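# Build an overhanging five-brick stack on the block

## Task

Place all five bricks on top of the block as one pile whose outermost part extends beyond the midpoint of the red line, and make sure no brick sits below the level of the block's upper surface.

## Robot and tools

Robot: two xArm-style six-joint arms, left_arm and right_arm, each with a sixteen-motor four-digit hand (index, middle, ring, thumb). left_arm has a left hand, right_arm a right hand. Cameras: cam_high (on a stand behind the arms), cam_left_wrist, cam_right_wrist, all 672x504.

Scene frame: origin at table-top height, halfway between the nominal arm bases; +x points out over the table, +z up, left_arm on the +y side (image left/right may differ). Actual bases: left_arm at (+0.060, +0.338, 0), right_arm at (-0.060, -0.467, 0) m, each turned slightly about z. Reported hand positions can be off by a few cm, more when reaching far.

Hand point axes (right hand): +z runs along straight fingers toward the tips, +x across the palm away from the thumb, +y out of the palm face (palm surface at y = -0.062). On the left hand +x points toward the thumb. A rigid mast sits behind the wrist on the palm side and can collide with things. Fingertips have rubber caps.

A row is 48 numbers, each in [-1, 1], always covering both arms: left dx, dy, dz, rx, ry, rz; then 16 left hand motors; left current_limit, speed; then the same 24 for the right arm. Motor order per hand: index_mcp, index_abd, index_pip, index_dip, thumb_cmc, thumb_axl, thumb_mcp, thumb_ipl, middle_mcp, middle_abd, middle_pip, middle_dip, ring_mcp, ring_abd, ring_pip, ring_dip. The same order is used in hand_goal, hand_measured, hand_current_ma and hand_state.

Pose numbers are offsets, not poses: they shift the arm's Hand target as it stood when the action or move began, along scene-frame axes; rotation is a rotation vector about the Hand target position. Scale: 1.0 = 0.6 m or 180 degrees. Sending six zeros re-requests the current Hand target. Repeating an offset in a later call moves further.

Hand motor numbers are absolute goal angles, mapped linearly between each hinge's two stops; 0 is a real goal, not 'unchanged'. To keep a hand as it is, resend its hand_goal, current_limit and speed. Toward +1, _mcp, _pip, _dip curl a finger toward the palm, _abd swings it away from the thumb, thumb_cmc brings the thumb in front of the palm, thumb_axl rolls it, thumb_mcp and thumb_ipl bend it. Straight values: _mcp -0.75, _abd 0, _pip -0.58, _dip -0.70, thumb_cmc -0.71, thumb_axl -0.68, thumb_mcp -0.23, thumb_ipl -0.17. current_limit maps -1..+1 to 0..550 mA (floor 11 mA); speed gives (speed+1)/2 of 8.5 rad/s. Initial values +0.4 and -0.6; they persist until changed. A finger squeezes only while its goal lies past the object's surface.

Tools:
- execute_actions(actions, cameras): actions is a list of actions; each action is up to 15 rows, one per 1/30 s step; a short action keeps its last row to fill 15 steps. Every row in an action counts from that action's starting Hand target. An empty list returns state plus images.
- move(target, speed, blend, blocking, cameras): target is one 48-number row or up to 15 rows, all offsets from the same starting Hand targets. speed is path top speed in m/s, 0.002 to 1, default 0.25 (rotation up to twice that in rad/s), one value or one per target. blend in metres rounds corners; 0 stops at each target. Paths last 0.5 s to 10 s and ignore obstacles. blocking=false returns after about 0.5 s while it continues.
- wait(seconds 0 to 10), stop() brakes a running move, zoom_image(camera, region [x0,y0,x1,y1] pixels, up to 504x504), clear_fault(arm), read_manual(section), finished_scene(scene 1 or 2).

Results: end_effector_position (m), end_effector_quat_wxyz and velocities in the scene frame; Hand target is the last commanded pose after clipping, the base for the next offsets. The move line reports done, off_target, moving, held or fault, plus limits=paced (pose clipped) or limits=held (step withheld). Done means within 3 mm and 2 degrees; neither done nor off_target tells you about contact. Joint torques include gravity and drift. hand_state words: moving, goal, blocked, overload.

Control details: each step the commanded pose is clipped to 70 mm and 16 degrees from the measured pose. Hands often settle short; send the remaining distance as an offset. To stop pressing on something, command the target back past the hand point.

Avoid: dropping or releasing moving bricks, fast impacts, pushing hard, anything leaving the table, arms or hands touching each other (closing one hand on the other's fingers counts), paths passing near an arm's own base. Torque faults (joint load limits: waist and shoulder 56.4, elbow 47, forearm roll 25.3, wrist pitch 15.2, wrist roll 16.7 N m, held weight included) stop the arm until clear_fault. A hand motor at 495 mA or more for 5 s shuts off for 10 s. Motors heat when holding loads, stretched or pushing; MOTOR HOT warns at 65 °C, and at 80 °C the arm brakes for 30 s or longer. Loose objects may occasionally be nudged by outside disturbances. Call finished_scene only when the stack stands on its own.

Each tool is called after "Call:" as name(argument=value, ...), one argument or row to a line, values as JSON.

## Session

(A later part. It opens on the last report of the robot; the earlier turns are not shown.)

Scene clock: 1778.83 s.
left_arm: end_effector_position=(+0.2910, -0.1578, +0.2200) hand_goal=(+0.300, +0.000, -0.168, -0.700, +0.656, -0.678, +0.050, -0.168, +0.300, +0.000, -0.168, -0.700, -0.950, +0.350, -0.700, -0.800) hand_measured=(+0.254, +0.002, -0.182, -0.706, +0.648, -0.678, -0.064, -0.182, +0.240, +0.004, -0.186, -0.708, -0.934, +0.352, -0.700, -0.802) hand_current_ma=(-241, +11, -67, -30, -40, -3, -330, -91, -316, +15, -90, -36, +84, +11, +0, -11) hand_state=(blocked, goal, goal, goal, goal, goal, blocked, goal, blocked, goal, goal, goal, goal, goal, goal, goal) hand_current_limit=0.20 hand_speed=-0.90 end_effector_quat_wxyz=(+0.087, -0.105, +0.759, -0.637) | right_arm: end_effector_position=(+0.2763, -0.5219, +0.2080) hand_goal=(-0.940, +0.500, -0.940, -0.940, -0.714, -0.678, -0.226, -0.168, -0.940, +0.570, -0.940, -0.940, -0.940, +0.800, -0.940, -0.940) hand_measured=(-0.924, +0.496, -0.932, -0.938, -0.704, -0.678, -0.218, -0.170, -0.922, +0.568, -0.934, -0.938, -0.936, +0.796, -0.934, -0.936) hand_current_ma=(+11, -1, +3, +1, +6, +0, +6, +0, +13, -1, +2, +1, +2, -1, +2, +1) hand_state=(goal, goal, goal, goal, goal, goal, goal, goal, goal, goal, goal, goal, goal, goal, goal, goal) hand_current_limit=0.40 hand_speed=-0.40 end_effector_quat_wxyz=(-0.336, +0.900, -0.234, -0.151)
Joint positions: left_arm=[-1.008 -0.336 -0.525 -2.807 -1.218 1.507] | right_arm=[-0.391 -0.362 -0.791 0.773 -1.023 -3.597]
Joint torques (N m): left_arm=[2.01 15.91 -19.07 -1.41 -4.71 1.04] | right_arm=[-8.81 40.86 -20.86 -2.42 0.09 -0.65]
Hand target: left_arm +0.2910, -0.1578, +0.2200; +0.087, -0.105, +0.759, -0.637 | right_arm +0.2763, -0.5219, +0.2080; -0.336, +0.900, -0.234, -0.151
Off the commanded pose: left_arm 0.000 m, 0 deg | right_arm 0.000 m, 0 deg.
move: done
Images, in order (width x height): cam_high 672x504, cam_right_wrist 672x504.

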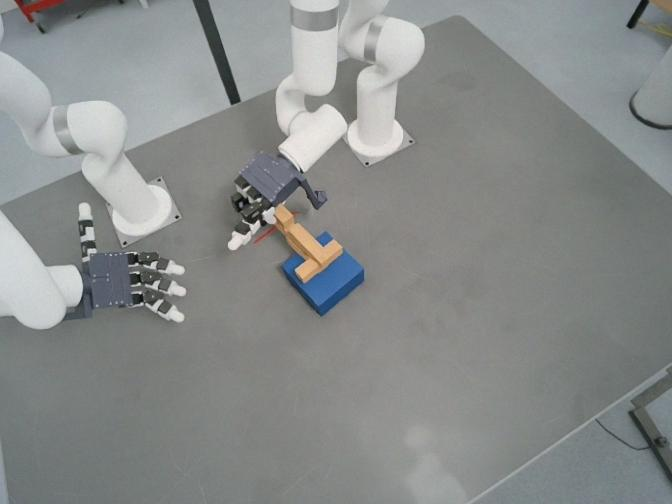

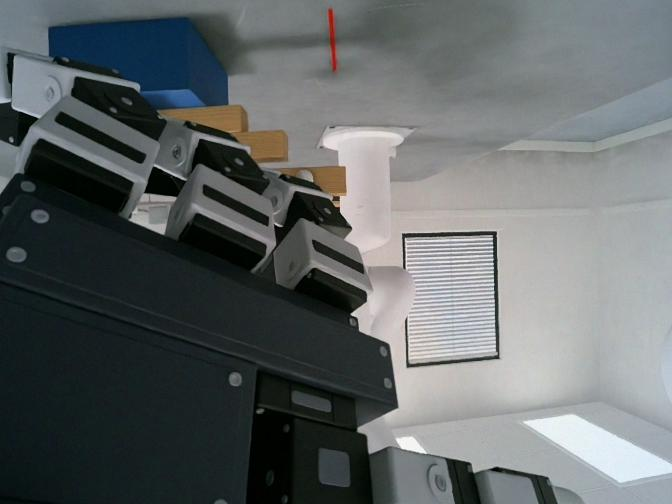

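Call:
zoom_image(
  camera="cam_right_wrist",
  region=[325, 155, 365, 245],
)

Call:
zoom_image(
  camera="cam_right_wrist",
  region=[180, 10, 260, 110],
)

Call:
zoom_image(
  camera="cam_right_wrist",
  region=[370, 130, 420, 250],
)

Call:
zoom_image(
  camera="cam_right_wrist",
  region=[395, 225, 435, 375],
)

Call:
zoom_image(
  camera="cam_right_wrist",
  region=[470, 225, 510, 375],
)

Scaled by 5.600.

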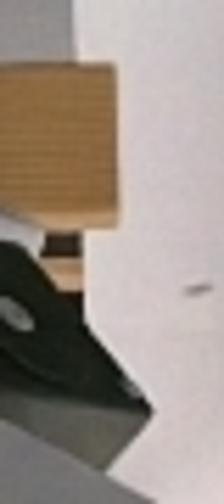

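Scaled by 5.040.

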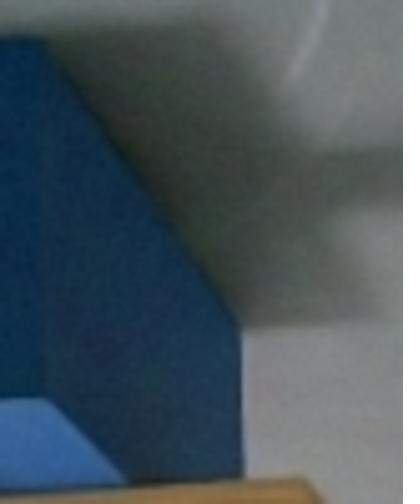

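Scaled by 4.200.

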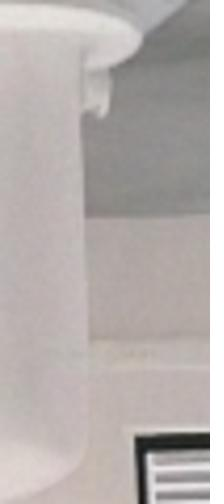

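Scaled by 3.360.

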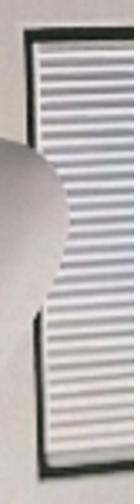

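Scaled by 3.360.

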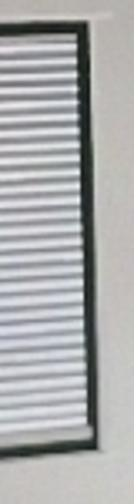

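Call:
move(
  target=[0.01543,0.00356,0,0,0,0,0.3,0,-0.168,-0.7,0.657,-0.678,0.05,-0.168,0.3,0,-0.168,-0.7,-0.95,0.35,-0.7,-0.8,0.2,-0.9,0.0,0.0,0.0,0,0,0,-0.94,0.5,-0.94,-0.94,-0.714,-0.678,-0.226,-0.168,-0.94,0.57,-0.94,-0.94,-0.94,0.8,-0.94,-0.94,0.4,-0.4],
  speed=0.03,
  cameras=["cam_high", "cam_right_wrist"],
)

Call:
zoom_image(
  camera="cam_high",
  region=[260, 195, 320, 255],
)

Call:
zoom_image(
  camera="cam_right_wrist",
  region=[270, 120, 370, 220],
)

Scene clock: 1794.53 s.
left_arm: end_effector_position=(+0.3003, -0.1556, +0.2200) hand_goal=(+0.300, +0.000, -0.168, -0.700, +0.656, -0.678, +0.050, -0.168, +0.300, +0.000, -0.168, -0.700, -0.950, +0.350, -0.700, -0.800) hand_measured=(+0.254, +0.002, -0.182, -0.706, +0.648, -0.678, -0.064, -0.182, +0.240, +0.004, -0.186, -0.708, -0.934, +0.352, -0.700, -0.802) hand_current_ma=(-241, +11, -68, -30, -41, -3, -330, -91, -316, +15, -90, -36, +84, +11, +0, -11) hand_state=(blocked, goal, goal, goal, goal, goal, blocked, goal, blocked, goal, goal, goal, goal, goal, goal, goal) hand_current_limit=0.20 hand_speed=-0.90 end_effector_quat_wxyz=(+0.087, -0.105, +0.759, -0.637) | right_arm: end_effector_position=(+0.2763, -0.5219, +0.2080) hand_goal=(-0.940, +0.500, -0.940, -0.940, -0.714, -0.678, -0.226, -0.168, -0.940, +0.570, -0.940, -0.940, -0.940, +0.800, -0.940, -0.940) hand_measured=(-0.924, +0.496, -0.932, -0.938, -0.704, -0.678, -0.218, -0.170, -0.922, +0.568, -0.934, -0.938, -0.936, +0.796, -0.934, -0.936) hand_current_ma=(+11, -1, +3, +1, +6, +0, +6, +0, +13, -1, +2, +1, +2, -1, +2, +1) hand_state=(goal, goal, goal, goal, goal, goal, goal, goal, goal, goal, goal, goal, goal, goal, goal, goal) hand_current_limit=0.40 hand_speed=-0.40 end_effector_quat_wxyz=(-0.336, +0.900, -0.234, -0.151)
Joint positions: left_arm=[-0.984 -0.342 -0.534 -2.781 -1.217 1.501] | right_arm=[-0.391 -0.362 -0.791 0.773 -1.023 -3.597]
Joint torques (N m): left_arm=[13.83 15.25 -19.29 1.13 1.11 -1.16] | right_arm=[-7.86 42.8 -21.13 -2.27 0.16 -0.65]
Hand target: left_arm +0.3003, -0.1556, +0.2200; +0.087, -0.105, +0.759, -0.637 | right_arm +0.2763, -0.5219, +0.2080; -0.336, +0.900, -0.234, -0.151
Off the commanded pose: left_arm 0.000 m, 0 deg | right_arm 0.000 m, 0 deg.
move: done
Images, in order (width x height): cam_high 672x504, cam_right_wrist 672x504.

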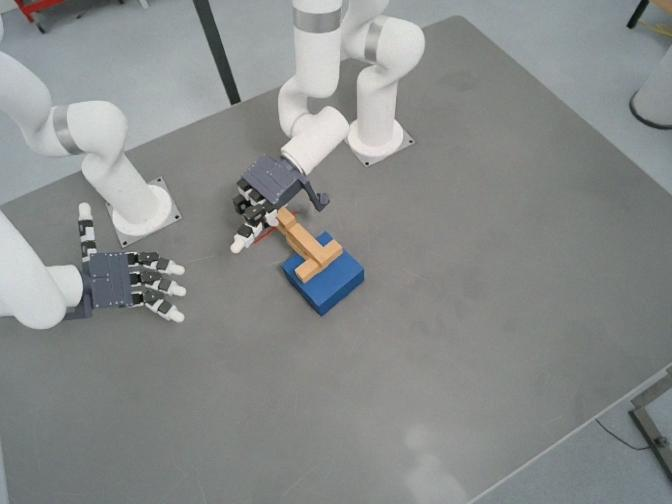

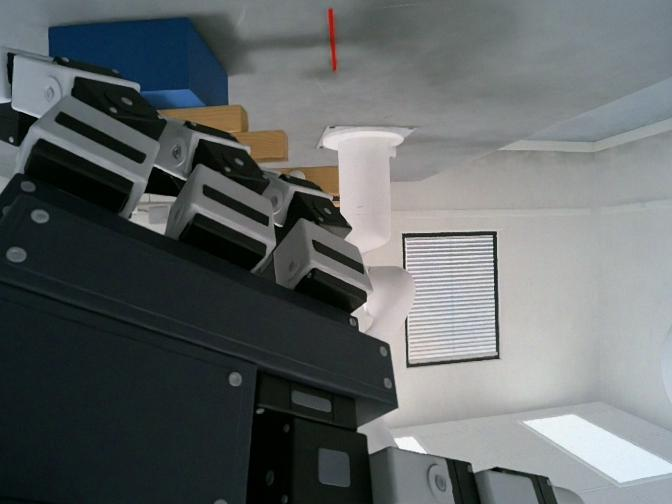

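Scaled by 8.400.

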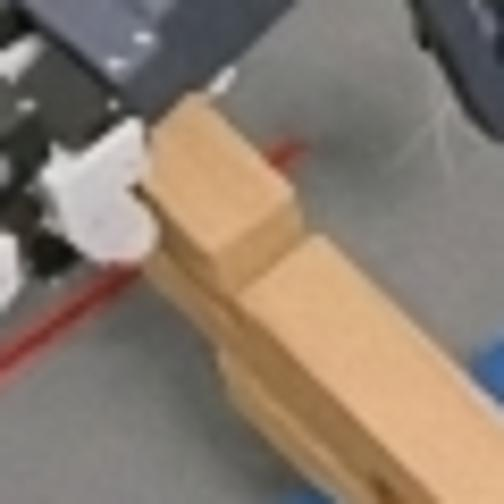

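Scaled by 5.040.

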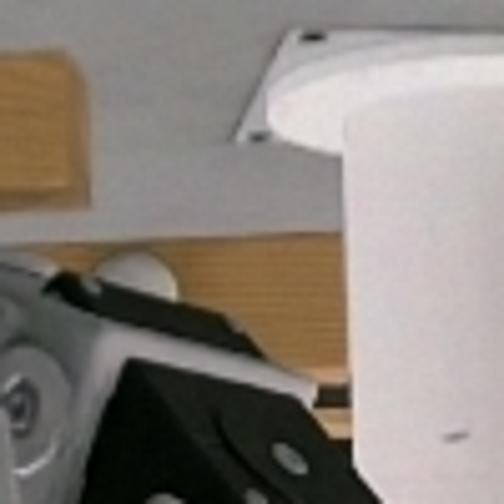

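Call:
move(
  target=[0.00114,0.00026,-0.02,0,0,0,0.3,0,-0.168,-0.7,0.657,-0.678,0.05,-0.168,0.3,0,-0.168,-0.7,-0.95,0.35,-0.7,-0.8,0.2,-0.9,0.0,0.0,0.0,0,0,0,-0.94,0.5,-0.94,-0.94,-0.714,-0.678,-0.226,-0.168,-0.94,0.57,-0.94,-0.94,-0.94,0.8,-0.94,-0.94,0.4,-0.4],
  speed=0.03,
  cameras=["cam_high", "cam_right_wrist"],
)

Call:
zoom_image(
  camera="cam_high",
  region=[260, 195, 320, 255],
)

Call:
zoom_image(
  camera="cam_right_wrist",
  region=[270, 120, 370, 220],
)

Scene clock: 1799.93 s.
left_arm: end_effector_position=(+0.3010, -0.1555, +0.2080) hand_goal=(+0.300, +0.000, -0.168, -0.700, +0.656, -0.678, +0.050, -0.168, +0.300, +0.000, -0.168, -0.700, -0.950, +0.350, -0.700, -0.800) hand_measured=(+0.254, +0.002, -0.182, -0.706, +0.648, -0.678, -0.064, -0.182, +0.240, +0.004, -0.186, -0.708, -0.934, +0.352, -0.700, -0.802) hand_current_ma=(-241, +11, -68, -30, -41, -3, -330, -91, -316, +15, -90, -36, +84, +11, +0, -11) hand_state=(blocked, goal, goal, goal, goal, goal, blocked, goal, blocked, goal, goal, goal, goal, goal, goal, goal) hand_current_limit=0.20 hand_speed=-0.90 end_effector_quat_wxyz=(+0.087, -0.105, +0.759, -0.637) | right_arm: end_effector_position=(+0.2763, -0.5219, +0.2080) hand_goal=(-0.940, +0.500, -0.940, -0.940, -0.714, -0.678, -0.226, -0.168, -0.940, +0.570, -0.940, -0.940, -0.940, +0.800, -0.940, -0.940) hand_measured=(-0.924, +0.496, -0.932, -0.938, -0.704, -0.678, -0.218, -0.170, -0.922, +0.568, -0.934, -0.938, -0.936, +0.796, -0.934, -0.936) hand_current_ma=(+11, -1, +3, +1, +6, +0, +6, +0, +13, -1, +2, +1, +2, -1, +2, +1) hand_state=(goal, goal, goal, goal, goal, goal, goal, goal, goal, goal, goal, goal, goal, goal, goal, goal) hand_current_limit=0.40 hand_speed=-0.40 end_effector_quat_wxyz=(-0.336, +0.900, -0.234, -0.151)
Joint positions: left_arm=[-0.982 -0.378 -0.537 -2.783 -1.247 1.513] | right_arm=[-0.391 -0.362 -0.791 0.773 -1.023 -3.597]
Joint torques (N m): left_arm=[13.23 16.46 -18.6 -1.18 -4.72 1.08] | right_arm=[-9.07 41.4 -21.18 -1.98 0.15 -0.58]
Hand target: left_arm +0.3010, -0.1555, +0.2080; +0.087, -0.105, +0.759, -0.637 | right_arm +0.2763, -0.5219, +0.2080; -0.336, +0.900, -0.234, -0.151
Off the commanded pose: left_arm 0.000 m, 0 deg | right_arm 0.000 m, 0 deg.
move: done
Images, in order (width x height): cam_high 672x504, cam_right_wrist 672x504.

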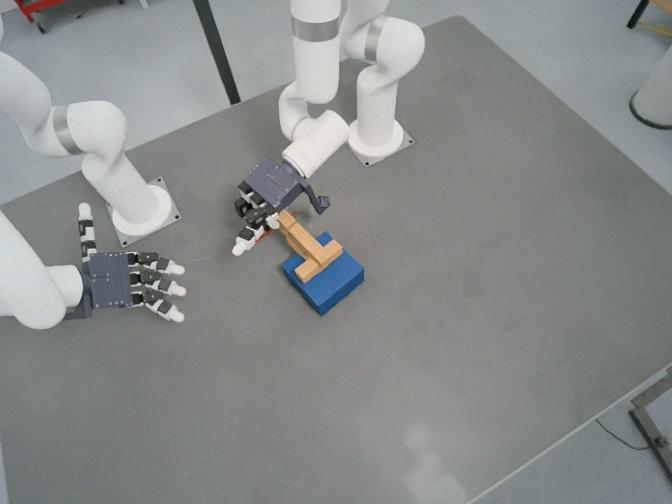

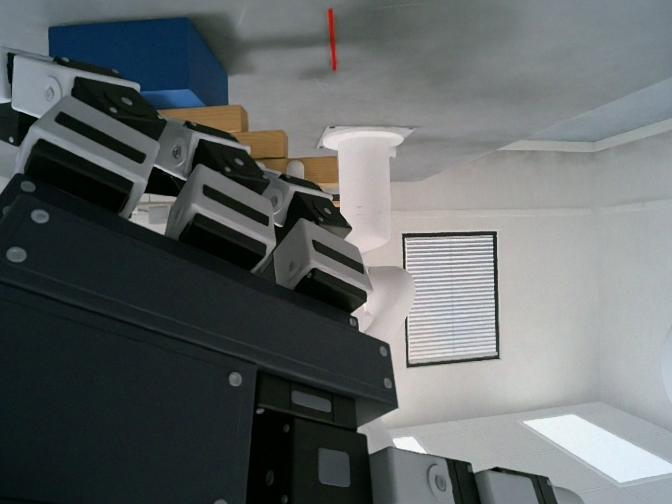

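Scaled by 8.400.

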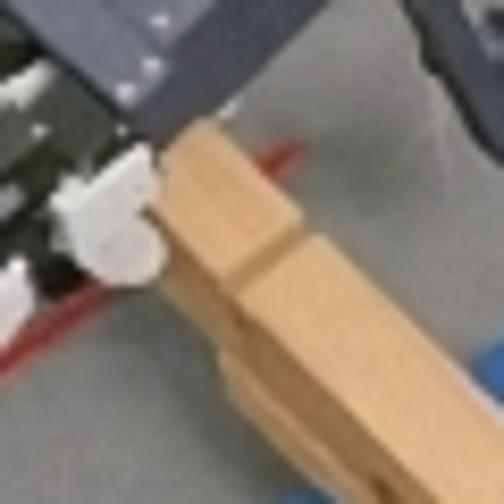

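Scaled by 5.040.

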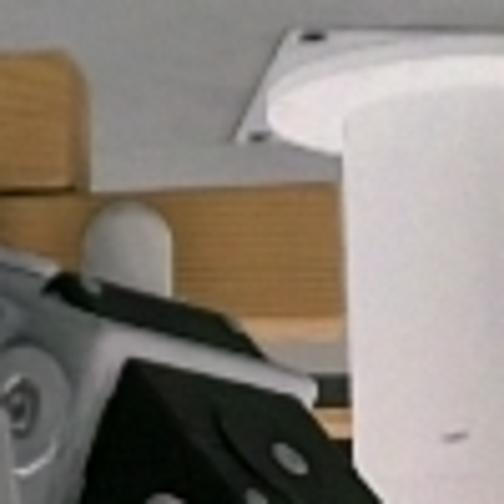

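Call:
move(
  target=[0,0,-0.0010,0,0,0,0.3,0,-0.168,-0.7,0.657,-0.678,0.05,-0.168,0.3,0,-0.168,-0.7,-0.95,0.35,-0.7,-0.8,0.2,-0.9,0.0,0.0,0.0,0,0,0,-0.94,0.5,-0.94,-0.94,-0.714,-0.678,-0.226,-0.168,-0.94,0.57,-0.94,-0.94,-0.94,0.8,-0.94,-0.94,0.4,-0.4],
  speed=0.02,
  cameras=["cam_right_wrist"],
)

Call:
zoom_image(
  camera="cam_right_wrist",
  region=[265, 135, 315, 185],
)

Scene clock: 1803.37 s.
left_arm: end_effector_position=(+0.3010, -0.1555, +0.2074) hand_goal=(+0.300, +0.000, -0.168, -0.700, +0.656, -0.678, +0.050, -0.168, +0.300, +0.000, -0.168, -0.700, -0.950, +0.350, -0.700, -0.800) hand_measured=(+0.254, +0.002, -0.182, -0.706, +0.648, -0.678, -0.064, -0.182, +0.240, +0.004, -0.186, -0.708, -0.934, +0.352, -0.700, -0.802) hand_current_ma=(-241, +11, -68, -30, -41, -3, -330, -91, -316, +15, -90, -36, +84, +11, +0, -11) hand_state=(blocked, goal, goal, goal, goal, goal, blocked, goal, blocked, goal, goal, goal, goal, goal, goal, goal) hand_current_limit=0.20 hand_speed=-0.90 end_effector_quat_wxyz=(+0.087, -0.105, +0.759, -0.637) | right_arm: end_effector_position=(+0.2763, -0.5219, +0.2080) hand_goal=(-0.940, +0.500, -0.940, -0.940, -0.714, -0.678, -0.226, -0.168, -0.940, +0.570, -0.940, -0.940, -0.940, +0.800, -0.940, -0.940) hand_measured=(-0.924, +0.496, -0.932, -0.938, -0.704, -0.678, -0.218, -0.170, -0.922, +0.568, -0.934, -0.938, -0.936, +0.796, -0.934, -0.936) hand_current_ma=(+11, -1, +3, +1, +6, +0, +6, +0, +13, -1, +2, +1, +2, -1, +2, +1) hand_state=(goal, goal, goal, goal, goal, goal, goal, goal, goal, goal, goal, goal, goal, goal, goal, goal) hand_current_limit=0.40 hand_speed=-0.40 end_effector_quat_wxyz=(-0.336, +0.900, -0.234, -0.151)
Joint positions: left_arm=[-0.982 -0.38 -0.538 -2.783 -1.248 1.513] | right_arm=[-0.391 -0.362 -0.791 0.773 -1.023 -3.597]
Joint torques (N m): left_arm=[12.53 17.93 -18.54 -1.31 -4.7 0.97] | right_arm=[-8.12 42.26 -21.35 -2.1 0.14 -0.63]
Hand target: left_arm +0.3010, -0.1555, +0.2074; +0.087, -0.105, +0.759, -0.637 | right_arm +0.2763, -0.5219, +0.2080; -0.336, +0.900, -0.234, -0.151
Off the commanded pose: left_arm 0.000 m, 0 deg | right_arm 0.000 m, 0 deg.
move: done
Images, in order (width x height): cam_right_wrist 672x504.

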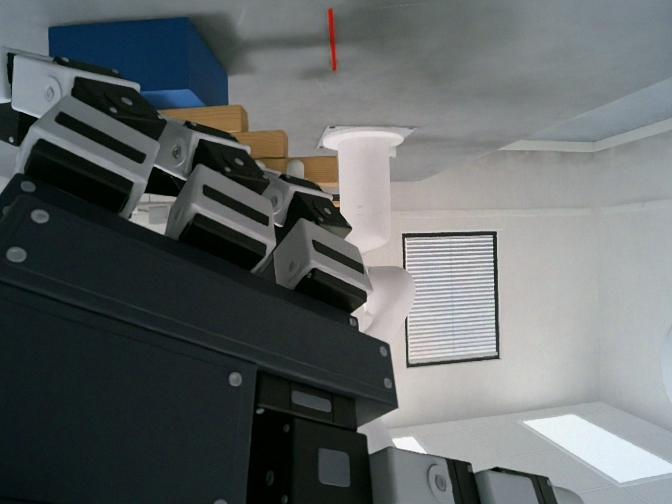

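Scaled by 10.080.

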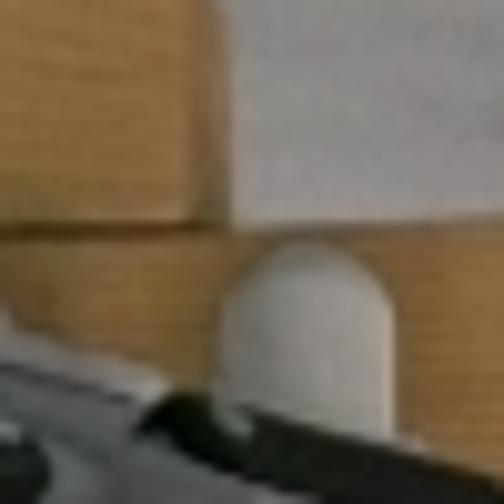

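Call:
move(
  target=[
    [0,0,-0.0008,0,0,0,0.3,0,-0.168,-0.7,0.657,-0.678,0.05,-0.168,0.3,0,-0.168,-0.7,-0.95,0.35,-0.7,-0.8,0.2,-0.9,0.0,0.0,0.0,0,0,0,-0.94,0.5,-0.94,-0.94,-0.714,-0.678,-0.226,-0.168,-0.94,0.57,-0.94,-0.94,-0.94,0.8,-0.94,-0.94,0.4,-0.4],
    [0,0,-0.0008,0,0,0,0.268,0,-0.168,-0.7,0.657,-0.678,-0.046,-0.168,0.254,0,-0.168,-0.7,-0.95,0.35,-0.7,-0.8,0.2,-0.9,0.0,0.0,0.0,0,0,0,-0.94,0.5,-0.94,-0.94,-0.714,-0.678,-0.226,-0.168,-0.94,0.57,-0.94,-0.94,-0.94,0.8,-0.94,-0.94,0.4,-0.4],
  ],
  speed=0.02,
  cameras=["cam_right_wrist"],
)

Call:
zoom_image(
  camera="cam_right_wrist",
  region=[265, 135, 345, 215],
)

Scene clock: 1807.67 s.
left_arm: end_effector_position=(+0.3010, -0.1555, +0.2069) hand_goal=(+0.268, +0.000, -0.168, -0.700, +0.656, -0.678, -0.046, -0.168, +0.254, +0.000, -0.168, -0.700, -0.950, +0.350, -0.700, -0.800) hand_measured=(+0.254, +0.002, -0.182, -0.706, +0.648, -0.678, -0.068, -0.182, +0.238, +0.004, -0.186, -0.708, -0.934, +0.352, -0.700, -0.802) hand_current_ma=(-77, +11, -68, -30, -42, -3, -137, -91, -82, +15, -90, -36, +84, +11, +0, -11) hand_state=(goal, goal, goal, goal, goal, goal, blocked, goal, goal, goal, goal, goal, goal, goal, goal, goal) hand_current_limit=0.20 hand_speed=-0.90 end_effector_quat_wxyz=(+0.087, -0.105, +0.759, -0.637) | right_arm: end_effector_position=(+0.2763, -0.5219, +0.2080) hand_goal=(-0.940, +0.500, -0.940, -0.940, -0.714, -0.678, -0.226, -0.168, -0.940, +0.570, -0.940, -0.940, -0.940, +0.800, -0.940, -0.940) hand_measured=(-0.924, +0.496, -0.932, -0.938, -0.704, -0.678, -0.218, -0.170, -0.922, +0.568, -0.934, -0.938, -0.936, +0.796, -0.934, -0.936) hand_current_ma=(+11, -1, +3, +1, +6, +0, +6, +0, +13, -1, +2, +1, +2, -1, +2, +1) hand_state=(goal, goal, goal, goal, goal, goal, goal, goal, goal, goal, goal, goal, goal, goal, goal, goal) hand_current_limit=0.40 hand_speed=-0.40 end_effector_quat_wxyz=(-0.336, +0.900, -0.234, -0.151)
Joint positions: left_arm=[-0.982 -0.381 -0.538 -2.783 -1.25 1.514] | right_arm=[-0.391 -0.362 -0.791 0.773 -1.023 -3.597]
Joint torques (N m): left_arm=[14.26 17 -18.54 -1.13 -4.64 1.07] | right_arm=[-8.03 40.89 -20.87 -2.32 0.13 -0.6]
Hand target: left_arm +0.3010, -0.1555, +0.2069; +0.087, -0.105, +0.759, -0.637 | right_arm +0.2763, -0.5219, +0.2080; -0.336, +0.900, -0.234, -0.151
Off the commanded pose: left_arm 0.000 m, 0 deg | right_arm 0.000 m, 0 deg.
move: done
Images, in order (width x height): cam_right_wrist 672x504.

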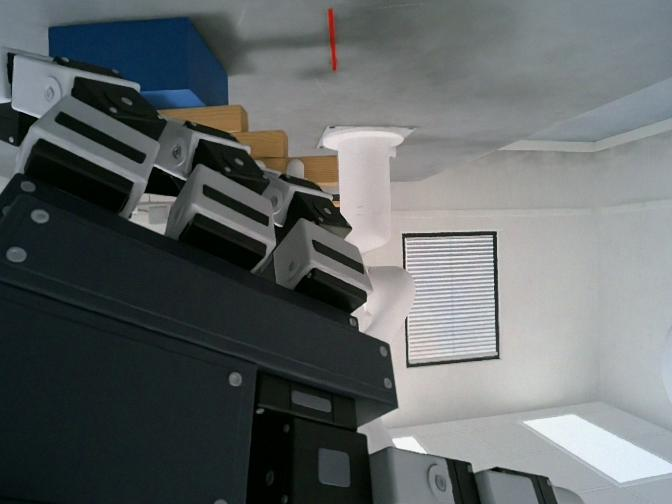

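Scaled by 6.300.

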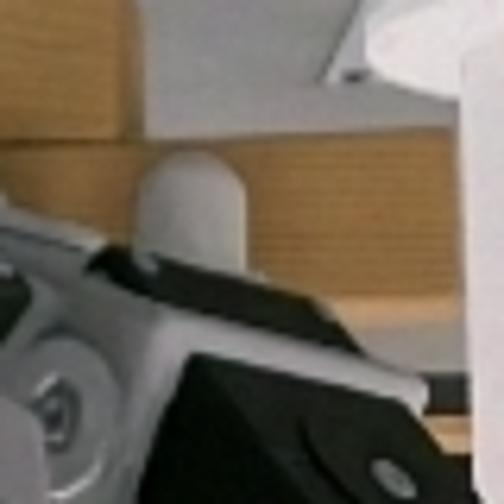

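Call:
move(
  target=[0,0,0,0,0,0,0.254,0,-0.168,-0.7,0.657,-0.678,-0.066,-0.168,0.24,0,-0.168,-0.7,-0.95,0.35,-0.7,-0.8,0.2,-0.95,0.0,0.0,0.0,0,0,0,-0.94,0.5,-0.94,-0.94,-0.714,-0.678,-0.226,-0.168,-0.94,0.57,-0.94,-0.94,-0.94,0.8,-0.94,-0.94,0.4,-0.4],
  speed=0.02,
)

Call:
move(
  target=[0,0,0,0,0,0,0.24,0,-0.168,-0.7,0.657,-0.678,-0.08,-0.168,0.226,0,-0.168,-0.7,-0.95,0.35,-0.7,-0.8,0.2,-0.95,0.0,0.0,0.0,0,0,0,-0.94,0.5,-0.94,-0.94,-0.714,-0.678,-0.226,-0.168,-0.94,0.57,-0.94,-0.94,-0.94,0.8,-0.94,-0.94,0.4,-0.4],
  speed=0.02,
  cameras=["cam_right_wrist"],
)

Call:
zoom_image(
  camera="cam_right_wrist",
  region=[265, 135, 345, 215],
)

Scene clock: 1810.60 s.
left_arm: end_effector_position=(+0.3010, -0.1555, +0.2069) hand_goal=(+0.254, +0.000, -0.168, -0.700, +0.656, -0.678, -0.066, -0.168, +0.240, +0.000, -0.168, -0.700, -0.950, +0.350, -0.700, -0.800) hand_measured=(+0.252, +0.002, -0.178, -0.706, +0.648, -0.678, -0.072, -0.178, +0.236, +0.004, -0.182, -0.706, -0.934, +0.352, -0.700, -0.802) hand_current_ma=(-15, +10, -52, -30, -42, -3, -35, -67, -25, +15, -68, -34, +84, +11, +0, -11) hand_state=(goal, goal, goal, goal, goal, goal, goal, goal, goal, goal, goal, goal, goal, goal, goal, goal) hand_current_limit=0.20 hand_speed=-0.95 end_effector_quat_wxyz=(+0.087, -0.105, +0.759, -0.637) | right_arm: end_effector_position=(+0.2763, -0.5219, +0.2080) hand_goal=(-0.940, +0.500, -0.940, -0.940, -0.714, -0.678, -0.226, -0.168, -0.940, +0.570, -0.940, -0.940, -0.940, +0.800, -0.940, -0.940) hand_measured=(-0.924, +0.496, -0.932, -0.938, -0.704, -0.678, -0.218, -0.170, -0.922, +0.568, -0.934, -0.938, -0.936, +0.796, -0.934, -0.936) hand_current_ma=(+11, -1, +3, +1, +6, +0, +6, +0, +13, -1, +2, +1, +2, -1, +2, +1) hand_state=(goal, goal, goal, goal, goal, goal, goal, goal, goal, goal, goal, goal, goal, goal, goal, goal) hand_current_limit=0.40 hand_speed=-0.40 end_effector_quat_wxyz=(-0.336, +0.900, -0.234, -0.151)
Joint positions: left_arm=[-0.982 -0.381 -0.538 -2.783 -1.25 1.514] | right_arm=[-0.391 -0.362 -0.791 0.773 -1.023 -3.597]
Joint torques (N m): left_arm=[13.67 17.7 -17.86 -1.3 -4.46 1.06] | right_arm=[-8.05 41.07 -21.39 -2.02 0.14 -0.66]
Hand target: left_arm +0.3010, -0.1555, +0.2069; +0.087, -0.105, +0.759, -0.637 | right_arm +0.2763, -0.5219, +0.2080; -0.336, +0.900, -0.234, -0.151
Off the commanded pose: left_arm 0.000 m, 0 deg | right_arm 0.000 m, 0 deg.
move: done

Scene clock: 1811.10 s.
left_arm: end_effector_position=(+0.3010, -0.1555, +0.2069) hand_goal=(+0.240, +0.000, -0.168, -0.700, +0.656, -0.678, -0.080, -0.168, +0.226, +0.000, -0.168, -0.700, -0.950, +0.350, -0.700, -0.800) hand_measured=(+0.244, +0.002, -0.172, -0.702, +0.652, -0.678, -0.078, -0.170, +0.230, +0.004, -0.174, -0.704, -0.934, +0.352, -0.700, -0.802) hand_current_ma=(+26, +10, -19, -15, -19, -3, +12, -15, +17, +13, -29, -18, +84, +11, +0, -11) hand_state=(goal, goal, goal, goal, goal, goal, goal, goal, goal, goal, goal, goal, goal, goal, goal, goal) hand_current_limit=0.20 hand_speed=-0.95 end_effector_quat_wxyz=(+0.087, -0.105, +0.759, -0.637) | right_arm: end_effector_position=(+0.2763, -0.5219, +0.2080) hand_goal=(-0.940, +0.500, -0.940, -0.940, -0.714, -0.678, -0.226, -0.168, -0.940, +0.570, -0.940, -0.940, -0.940, +0.800, -0.940, -0.940) hand_measured=(-0.924, +0.496, -0.932, -0.938, -0.704, -0.678, -0.218, -0.170, -0.922, +0.568, -0.934, -0.938, -0.936, +0.796, -0.934, -0.936) hand_current_ma=(+11, -1, +3, +1, +6, +0, +6, +0, +13, -1, +2, +1, +2, -1, +2, +1) hand_state=(goal, goal, goal, goal, goal, goal, goal, goal, goal, goal, goal, goal, goal, goal, goal, goal) hand_current_limit=0.40 hand_speed=-0.40 end_effector_quat_wxyz=(-0.336, +0.900, -0.234, -0.151)
Joint positions: left_arm=[-0.982 -0.381 -0.538 -2.783 -1.25 1.514] | right_arm=[-0.391 -0.362 -0.791 0.773 -1.023 -3.597]
Joint torques (N m): left_arm=[13.5 17.49 -17.89 -1.2 -4.48 1.04] | right_arm=[-8.16 40.88 -21.38 -1.94 0.18 -0.65]
Hand target: left_arm +0.3010, -0.1555, +0.2069; +0.087, -0.105, +0.759, -0.637 | right_arm +0.2763, -0.5219, +0.2080; -0.336, +0.900, -0.234, -0.151
Off the commanded pose: left_arm 0.000 m, 0 deg | right_arm 0.000 m, 0 deg.
move: done
Images, in order (width x height): cam_right_wrist 672x504.

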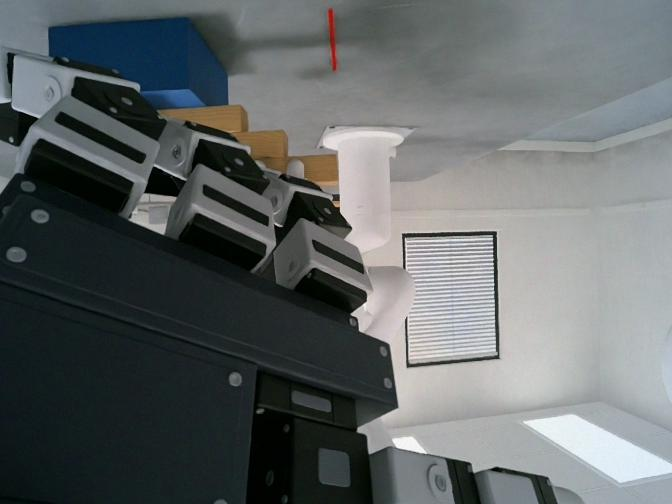

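Scaled by 6.300.

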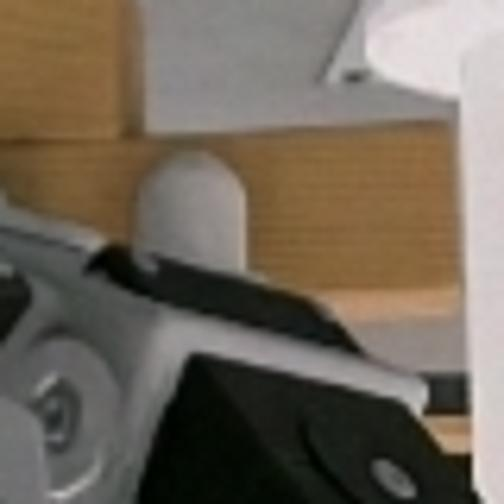

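Call:
wait(
  seconds=0.1,
  cameras=["cam_high", "cam_right_wrist"],
)

Call:
zoom_image(
  camera="cam_high",
  region=[260, 195, 320, 255],
)

Call:
zoom_image(
  camera="cam_right_wrist",
  region=[270, 120, 370, 220],
)

Scene clock: 1812.70 s.
left_arm: end_effector_position=(+0.3010, -0.1555, +0.2069) hand_goal=(+0.240, +0.000, -0.168, -0.700, +0.656, -0.678, -0.080, -0.168, +0.226, +0.000, -0.168, -0.700, -0.950, +0.350, -0.700, -0.800) hand_measured=(+0.244, +0.002, -0.172, -0.702, +0.652, -0.678, -0.078, -0.170, +0.230, +0.004, -0.174, -0.704, -0.934, +0.352, -0.700, -0.802) hand_current_ma=(+26, +10, -19, -15, -19, -3, +12, -15, +17, +13, -29, -18, +84, +11, +0, -11) hand_state=(goal, goal, goal, goal, goal, goal, goal, goal, goal, goal, goal, goal, goal, goal, goal, goal) hand_current_limit=0.20 hand_speed=-0.95 end_effector_quat_wxyz=(+0.087, -0.105, +0.759, -0.637) | right_arm: end_effector_position=(+0.2763, -0.5219, +0.2080) hand_goal=(-0.940, +0.500, -0.940, -0.940, -0.714, -0.678, -0.226, -0.168, -0.940, +0.570, -0.940, -0.940, -0.940, +0.800, -0.940, -0.940) hand_measured=(-0.924, +0.496, -0.932, -0.938, -0.704, -0.678, -0.218, -0.170, -0.922, +0.568, -0.934, -0.938, -0.936, +0.796, -0.934, -0.936) hand_current_ma=(+11, -1, +3, +1, +6, +0, +6, +0, +13, -1, +2, +1, +2, -1, +2, +1) hand_state=(goal, goal, goal, goal, goal, goal, goal, goal, goal, goal, goal, goal, goal, goal, goal, goal) hand_current_limit=0.40 hand_speed=-0.40 end_effector_quat_wxyz=(-0.336, +0.900, -0.234, -0.151)
Joint positions: left_arm=[-0.982 -0.381 -0.538 -2.783 -1.25 1.514] | right_arm=[-0.391 -0.362 -0.791 0.773 -1.023 -3.597]
Joint torques (N m): left_arm=[13.43 17.37 -17.53 -1.1 -4.35 1.04] | right_arm=[-8.47 41.73 -21.11 -2.16 0.13 -0.58]
Hand target: left_arm +0.3010, -0.1555, +0.2069; +0.087, -0.105, +0.759, -0.637 | right_arm +0.2763, -0.5219, +0.2080; -0.336, +0.900, -0.234, -0.151
Off the commanded pose: left_arm 0.000 m, 0 deg | right_arm 0.000 m, 0 deg.
wait: 0.10 s; at rest from the start
Images, in order (width x height): cam_high 672x504, cam_right_wrist 672x504.

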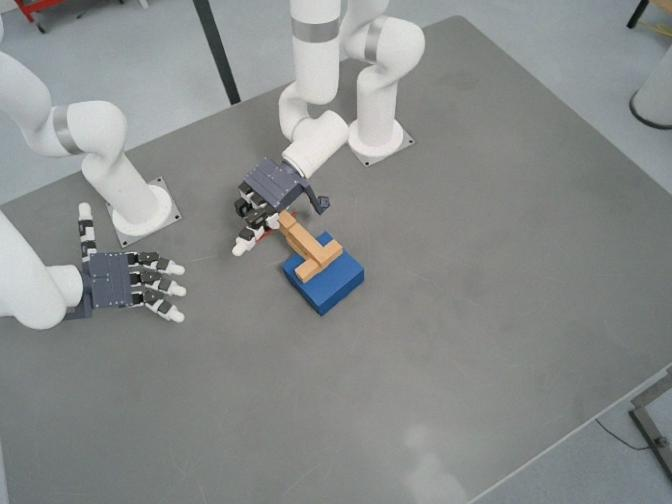

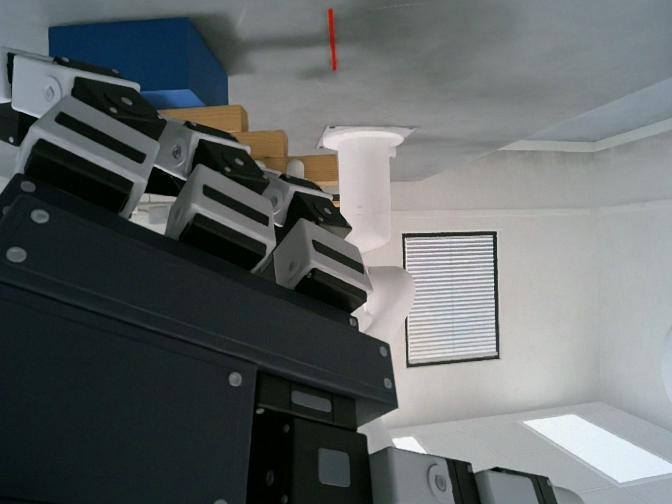

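Scaled by 8.400.

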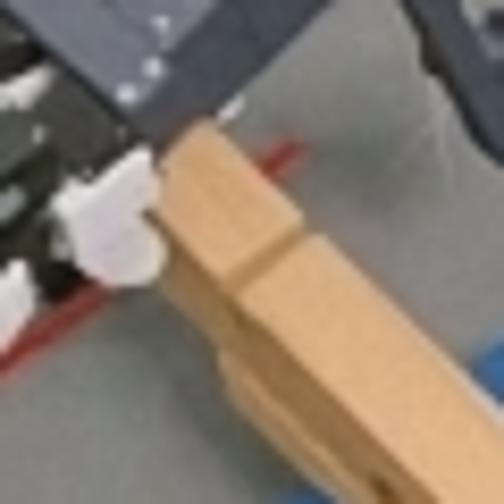

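Scaled by 5.040.

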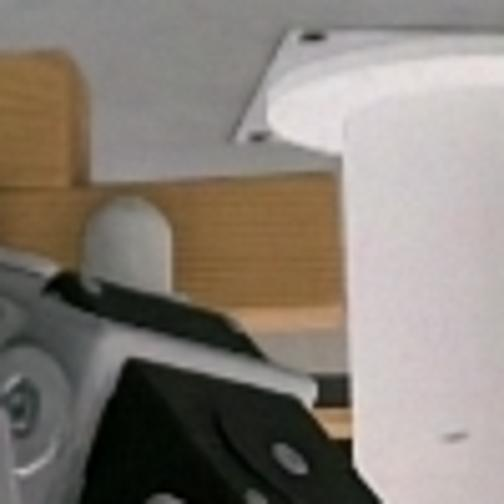

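Call:
move(
  target=[
    [0,0,0,0,0,0,0.262,0,-0.168,-0.7,0.657,-0.678,-0.055,-0.168,0.248,0,-0.168,-0.7,-0.95,0.35,-0.7,-0.8,0.2,-0.95,0.0,0.0,0.0,0,0,0,-0.94,0.5,-0.94,-0.94,-0.714,-0.678,-0.226,-0.168,-0.94,0.57,-0.94,-0.94,-0.94,0.8,-0.94,-0.94,0.4,-0.4],
    [0,0,0,0,0,0,0.3,0,-0.168,-0.7,0.657,-0.678,0.05,-0.168,0.3,0,-0.168,-0.7,-0.95,0.35,-0.7,-0.8,0.2,-0.9,0.0,0.0,0.0,0,0,0,-0.94,0.5,-0.94,-0.94,-0.714,-0.678,-0.226,-0.168,-0.94,0.57,-0.94,-0.94,-0.94,0.8,-0.94,-0.94,0.4,-0.4],
  ],
  speed=0.02,
  cameras=["cam_right_wrist"],
)

Call:
zoom_image(
  camera="cam_right_wrist",
  region=[270, 120, 370, 220],
)

Scene clock: 1819.20 s.
left_arm: end_effector_position=(+0.3010, -0.1555, +0.2069) hand_goal=(+0.300, +0.000, -0.168, -0.700, +0.656, -0.678, +0.050, -0.168, +0.300, +0.000, -0.168, -0.700, -0.950, +0.350, -0.700, -0.800) hand_measured=(+0.260, +0.002, -0.180, -0.704, +0.652, -0.678, -0.076, -0.178, +0.246, +0.004, -0.184, -0.706, -0.934, +0.352, -0.700, -0.802) hand_current_ma=(-212, +10, -55, -23, -19, -3, -330, -65, -286, +13, -75, -29, +84, +11, +0, -11) hand_state=(blocked, goal, goal, goal, goal, goal, blocked, goal, blocked, goal, goal, goal, goal, goal, goal, goal) hand_current_limit=0.20 hand_speed=-0.90 end_effector_quat_wxyz=(+0.087, -0.105, +0.759, -0.637) | right_arm: end_effector_position=(+0.2763, -0.5219, +0.2080) hand_goal=(-0.940, +0.500, -0.940, -0.940, -0.714, -0.678, -0.226, -0.168, -0.940, +0.570, -0.940, -0.940, -0.940, +0.800, -0.940, -0.940) hand_measured=(-0.924, +0.496, -0.932, -0.938, -0.704, -0.678, -0.218, -0.170, -0.922, +0.568, -0.934, -0.938, -0.936, +0.796, -0.934, -0.936) hand_current_ma=(+11, -1, +3, +1, +6, +0, +6, +0, +13, -1, +2, +1, +2, -1, +2, +1) hand_state=(goal, goal, goal, goal, goal, goal, goal, goal, goal, goal, goal, goal, goal, goal, goal, goal) hand_current_limit=0.40 hand_speed=-0.40 end_effector_quat_wxyz=(-0.336, +0.900, -0.234, -0.151)
Joint positions: left_arm=[-0.982 -0.381 -0.538 -2.783 -1.25 1.514] | right_arm=[-0.391 -0.362 -0.791 0.773 -1.023 -3.597]
Joint torques (N m): left_arm=[14.01 17.76 -16.88 -1.09 -4.07 1.03] | right_arm=[-8.77 40.31 -21.56 -2.25 0.11 -0.5]
Hand target: left_arm +0.3010, -0.1555, +0.2069; +0.087, -0.105, +0.759, -0.637 | right_arm +0.2763, -0.5219, +0.2080; -0.336, +0.900, -0.234, -0.151
Off the commanded pose: left_arm 0.000 m, 0 deg | right_arm 0.000 m, 0 deg.
move: done
Images, in order (width x height): cam_right_wrist 672x504.

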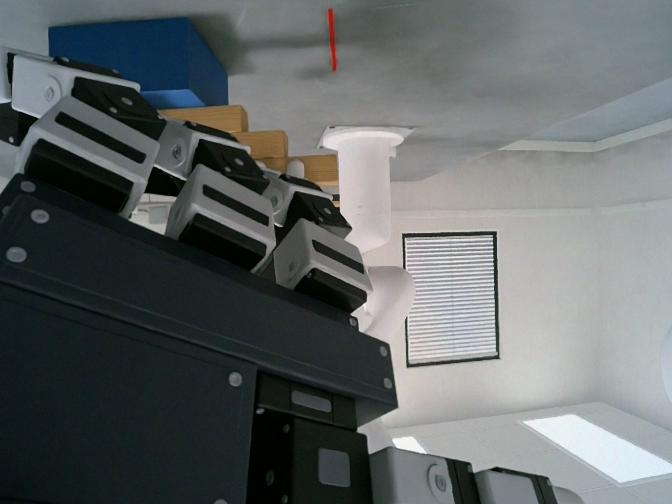

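Scaled by 5.040.

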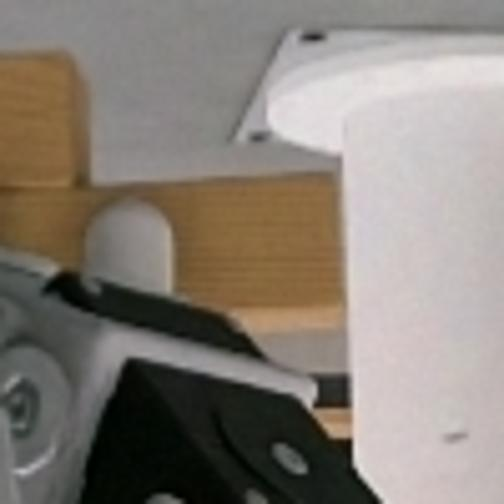

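Call:
move(
  target=[0,0,0.0067,0,0,0,0.3,0,-0.168,-0.7,0.657,-0.678,0.05,-0.168,0.3,0,-0.168,-0.7,-0.95,0.35,-0.7,-0.8,0.2,-0.9,0.0,0.0,0.0,0,0,0,-0.94,0.5,-0.94,-0.94,-0.714,-0.678,-0.226,-0.168,-0.94,0.57,-0.94,-0.94,-0.94,0.8,-0.94,-0.94,0.4,-0.4],
  speed=0.02,
  cameras=["cam_high", "cam_right_wrist"],
)

Call:
zoom_image(
  camera="cam_high",
  region=[260, 195, 320, 255],
)

Call:
zoom_image(
  camera="cam_right_wrist",
  region=[270, 120, 370, 220],
)

Scene clock: 1821.57 s.
left_arm: end_effector_position=(+0.3010, -0.1555, +0.2109) hand_goal=(+0.300, +0.000, -0.168, -0.700, +0.656, -0.678, +0.050, -0.168, +0.300, +0.000, -0.168, -0.700, -0.950, +0.350, -0.700, -0.800) hand_measured=(+0.260, +0.002, -0.180, -0.706, +0.650, -0.678, -0.076, -0.178, +0.248, +0.004, -0.184, -0.706, -0.934, +0.352, -0.700, -0.802) hand_current_ma=(-211, +10, -58, -25, -27, -3, -330, -73, -276, +13, -76, -29, +84, +11, +0, -11) hand_state=(blocked, goal, goal, goal, goal, goal, blocked, goal, blocked, goal, goal, goal, goal, goal, goal, goal) hand_current_limit=0.20 hand_speed=-0.90 end_effector_quat_wxyz=(+0.087, -0.105, +0.759, -0.637) | right_arm: end_effector_position=(+0.2763, -0.5219, +0.2080) hand_goal=(-0.940, +0.500, -0.940, -0.940, -0.714, -0.678, -0.226, -0.168, -0.940, +0.570, -0.940, -0.940, -0.940, +0.800, -0.940, -0.940) hand_measured=(-0.924, +0.496, -0.932, -0.938, -0.704, -0.678, -0.218, -0.170, -0.922, +0.568, -0.934, -0.938, -0.936, +0.796, -0.934, -0.936) hand_current_ma=(+11, -1, +3, +1, +6, +0, +6, +0, +13, -1, +2, +1, +2, -1, +2, +1) hand_state=(goal, goal, goal, goal, goal, goal, goal, goal, goal, goal, goal, goal, goal, goal, goal, goal) hand_current_limit=0.40 hand_speed=-0.40 end_effector_quat_wxyz=(-0.336, +0.900, -0.234, -0.151)
Joint positions: left_arm=[-0.982 -0.369 -0.537 -2.782 -1.24 1.51] | right_arm=[-0.391 -0.362 -0.791 0.773 -1.023 -3.597]
Joint torques (N m): left_arm=[12.65 51.61 -9.16 1.42 1.04 -1.11] | right_arm=[-7.76 41.79 -21.31 -2.13 0.17 -0.57]
Hand target: left_arm +0.3010, -0.1555, +0.2110; +0.087, -0.105, +0.759, -0.637 | right_arm +0.2763, -0.5219, +0.2080; -0.336, +0.900, -0.234, -0.151
Off the commanded pose: left_arm 0.000 m, 0 deg | right_arm 0.000 m, 0 deg.
move: done
Images, in order (width x height): cam_high 672x504, cam_right_wrist 672x504.

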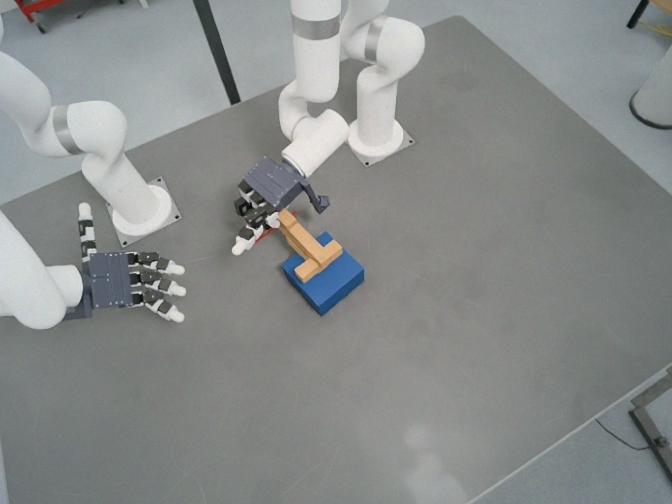

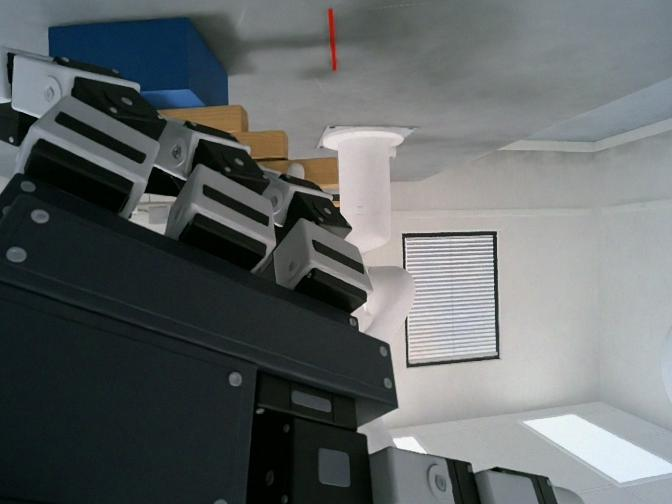

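Scaled by 8.400.

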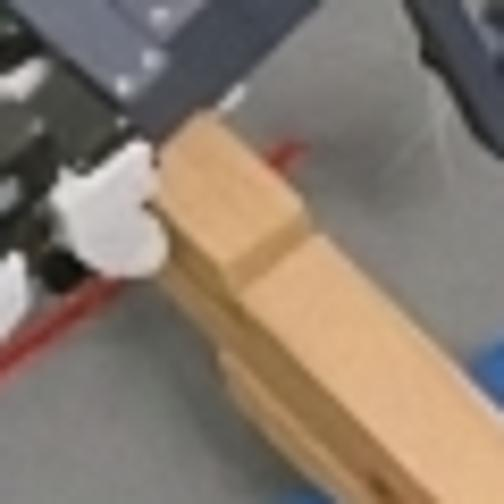

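Scaled by 5.040.

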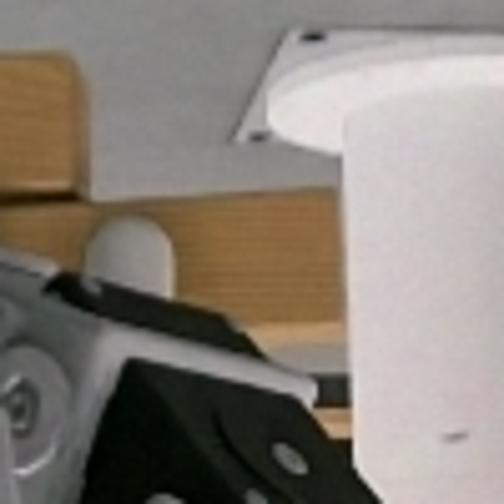

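Call:
move(
  target=[0.00163,0.00046,0,-0.00225,0.00802,0,0.3,0,-0.168,-0.7,0.657,-0.678,0.05,-0.168,0.3,0,-0.168,-0.7,-0.95,0.35,-0.7,-0.8,0.2,-0.9,0.0,0.0,0.0,0,0,0,-0.94,0.5,-0.94,-0.94,-0.714,-0.678,-0.226,-0.168,-0.94,0.57,-0.94,-0.94,-0.94,0.8,-0.94,-0.94,0.4,-0.4],
  speed=0.02,
  cameras=["cam_right_wrist", "cam_high"],
)

Call:
zoom_image(
  camera="cam_right_wrist",
  region=[265, 135, 345, 215],
)

Call:
zoom_image(
  camera="cam_high",
  region=[270, 205, 310, 245],
)

Scene clock: 1831.47 s.
left_arm: end_effector_position=(+0.3020, -0.1552, +0.2110) hand_goal=(+0.300, +0.000, -0.168, -0.700, +0.656, -0.678, +0.050, -0.168, +0.300, +0.000, -0.168, -0.700, -0.950, +0.350, -0.700, -0.800) hand_measured=(+0.260, +0.002, -0.180, -0.706, +0.650, -0.678, -0.076, -0.178, +0.248, +0.004, -0.184, -0.706, -0.934, +0.352, -0.700, -0.802) hand_current_ma=(-211, +10, -58, -25, -27, -3, -330, -73, -275, +13, -76, -30, +84, +11, +0, -11) hand_state=(blocked, goal, goal, goal, goal, goal, blocked, goal, blocked, goal, goal, goal, goal, goal, goal, goal) hand_current_limit=0.20 hand_speed=-0.90 end_effector_quat_wxyz=(+0.077, -0.113, +0.757, -0.638) | right_arm: end_effector_position=(+0.2763, -0.5219, +0.2080) hand_goal=(-0.940, +0.500, -0.940, -0.940, -0.714, -0.678, -0.226, -0.168, -0.940, +0.570, -0.940, -0.940, -0.940, +0.800, -0.940, -0.940) hand_measured=(-0.924, +0.496, -0.932, -0.938, -0.704, -0.678, -0.218, -0.170, -0.922, +0.568, -0.934, -0.938, -0.936, +0.796, -0.934, -0.936) hand_current_ma=(+11, -1, +3, +1, +6, +0, +6, +0, +13, -1, +2, +1, +2, -1, +2, +1) hand_state=(goal, goal, goal, goal, goal, goal, goal, goal, goal, goal, goal, goal, goal, goal, goal, goal) hand_current_limit=0.40 hand_speed=-0.40 end_effector_quat_wxyz=(-0.336, +0.900, -0.234, -0.151)
Joint positions: left_arm=[-0.971 -0.373 -0.541 -2.766 -1.241 1.481] | right_arm=[-0.391 -0.362 -0.791 0.773 -1.023 -3.597]
Joint torques (N m): left_arm=[13.72 16.72 -18.59 1.23 -4.73 -1.22] | right_arm=[-7.56 41.32 -20.97 -2.11 0.13 -0.59]
Hand target: left_arm +0.3020, -0.1552, +0.2110; +0.077, -0.113, +0.757, -0.638 | right_arm +0.2763, -0.5219, +0.2080; -0.336, +0.900, -0.234, -0.151
Off the commanded pose: left_arm 0.000 m, 0 deg | right_arm 0.000 m, 0 deg.
move: done
Images, in order (width x height): cam_high 672x504, cam_right_wrist 672x504.

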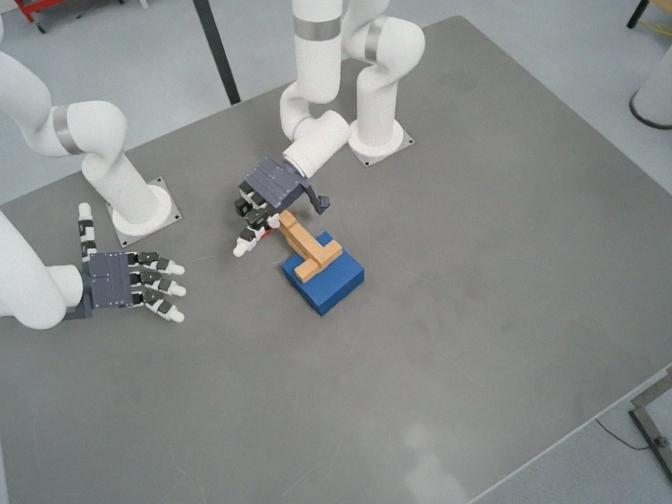

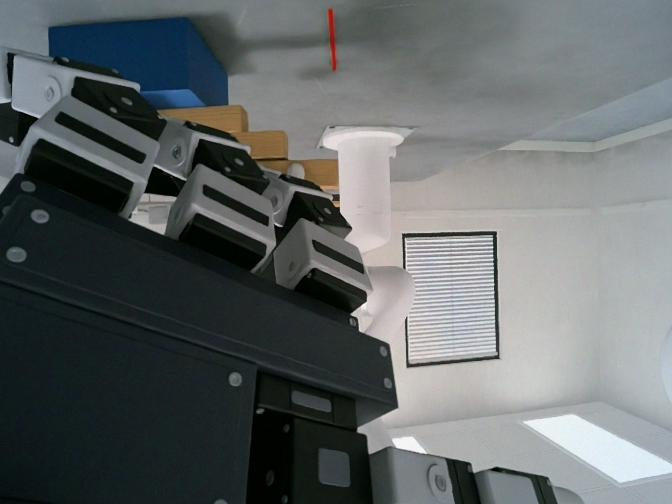

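Scaled by 6.300.

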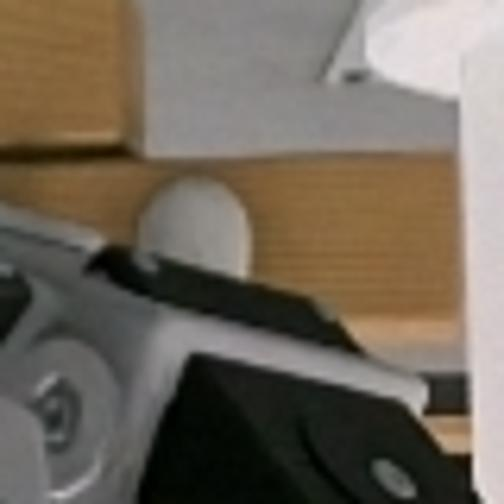

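Scaled by 12.600.

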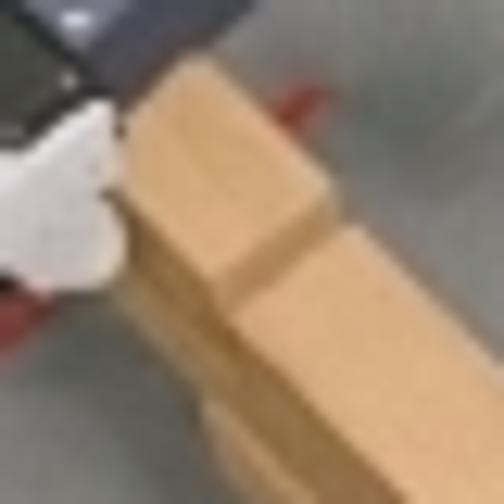

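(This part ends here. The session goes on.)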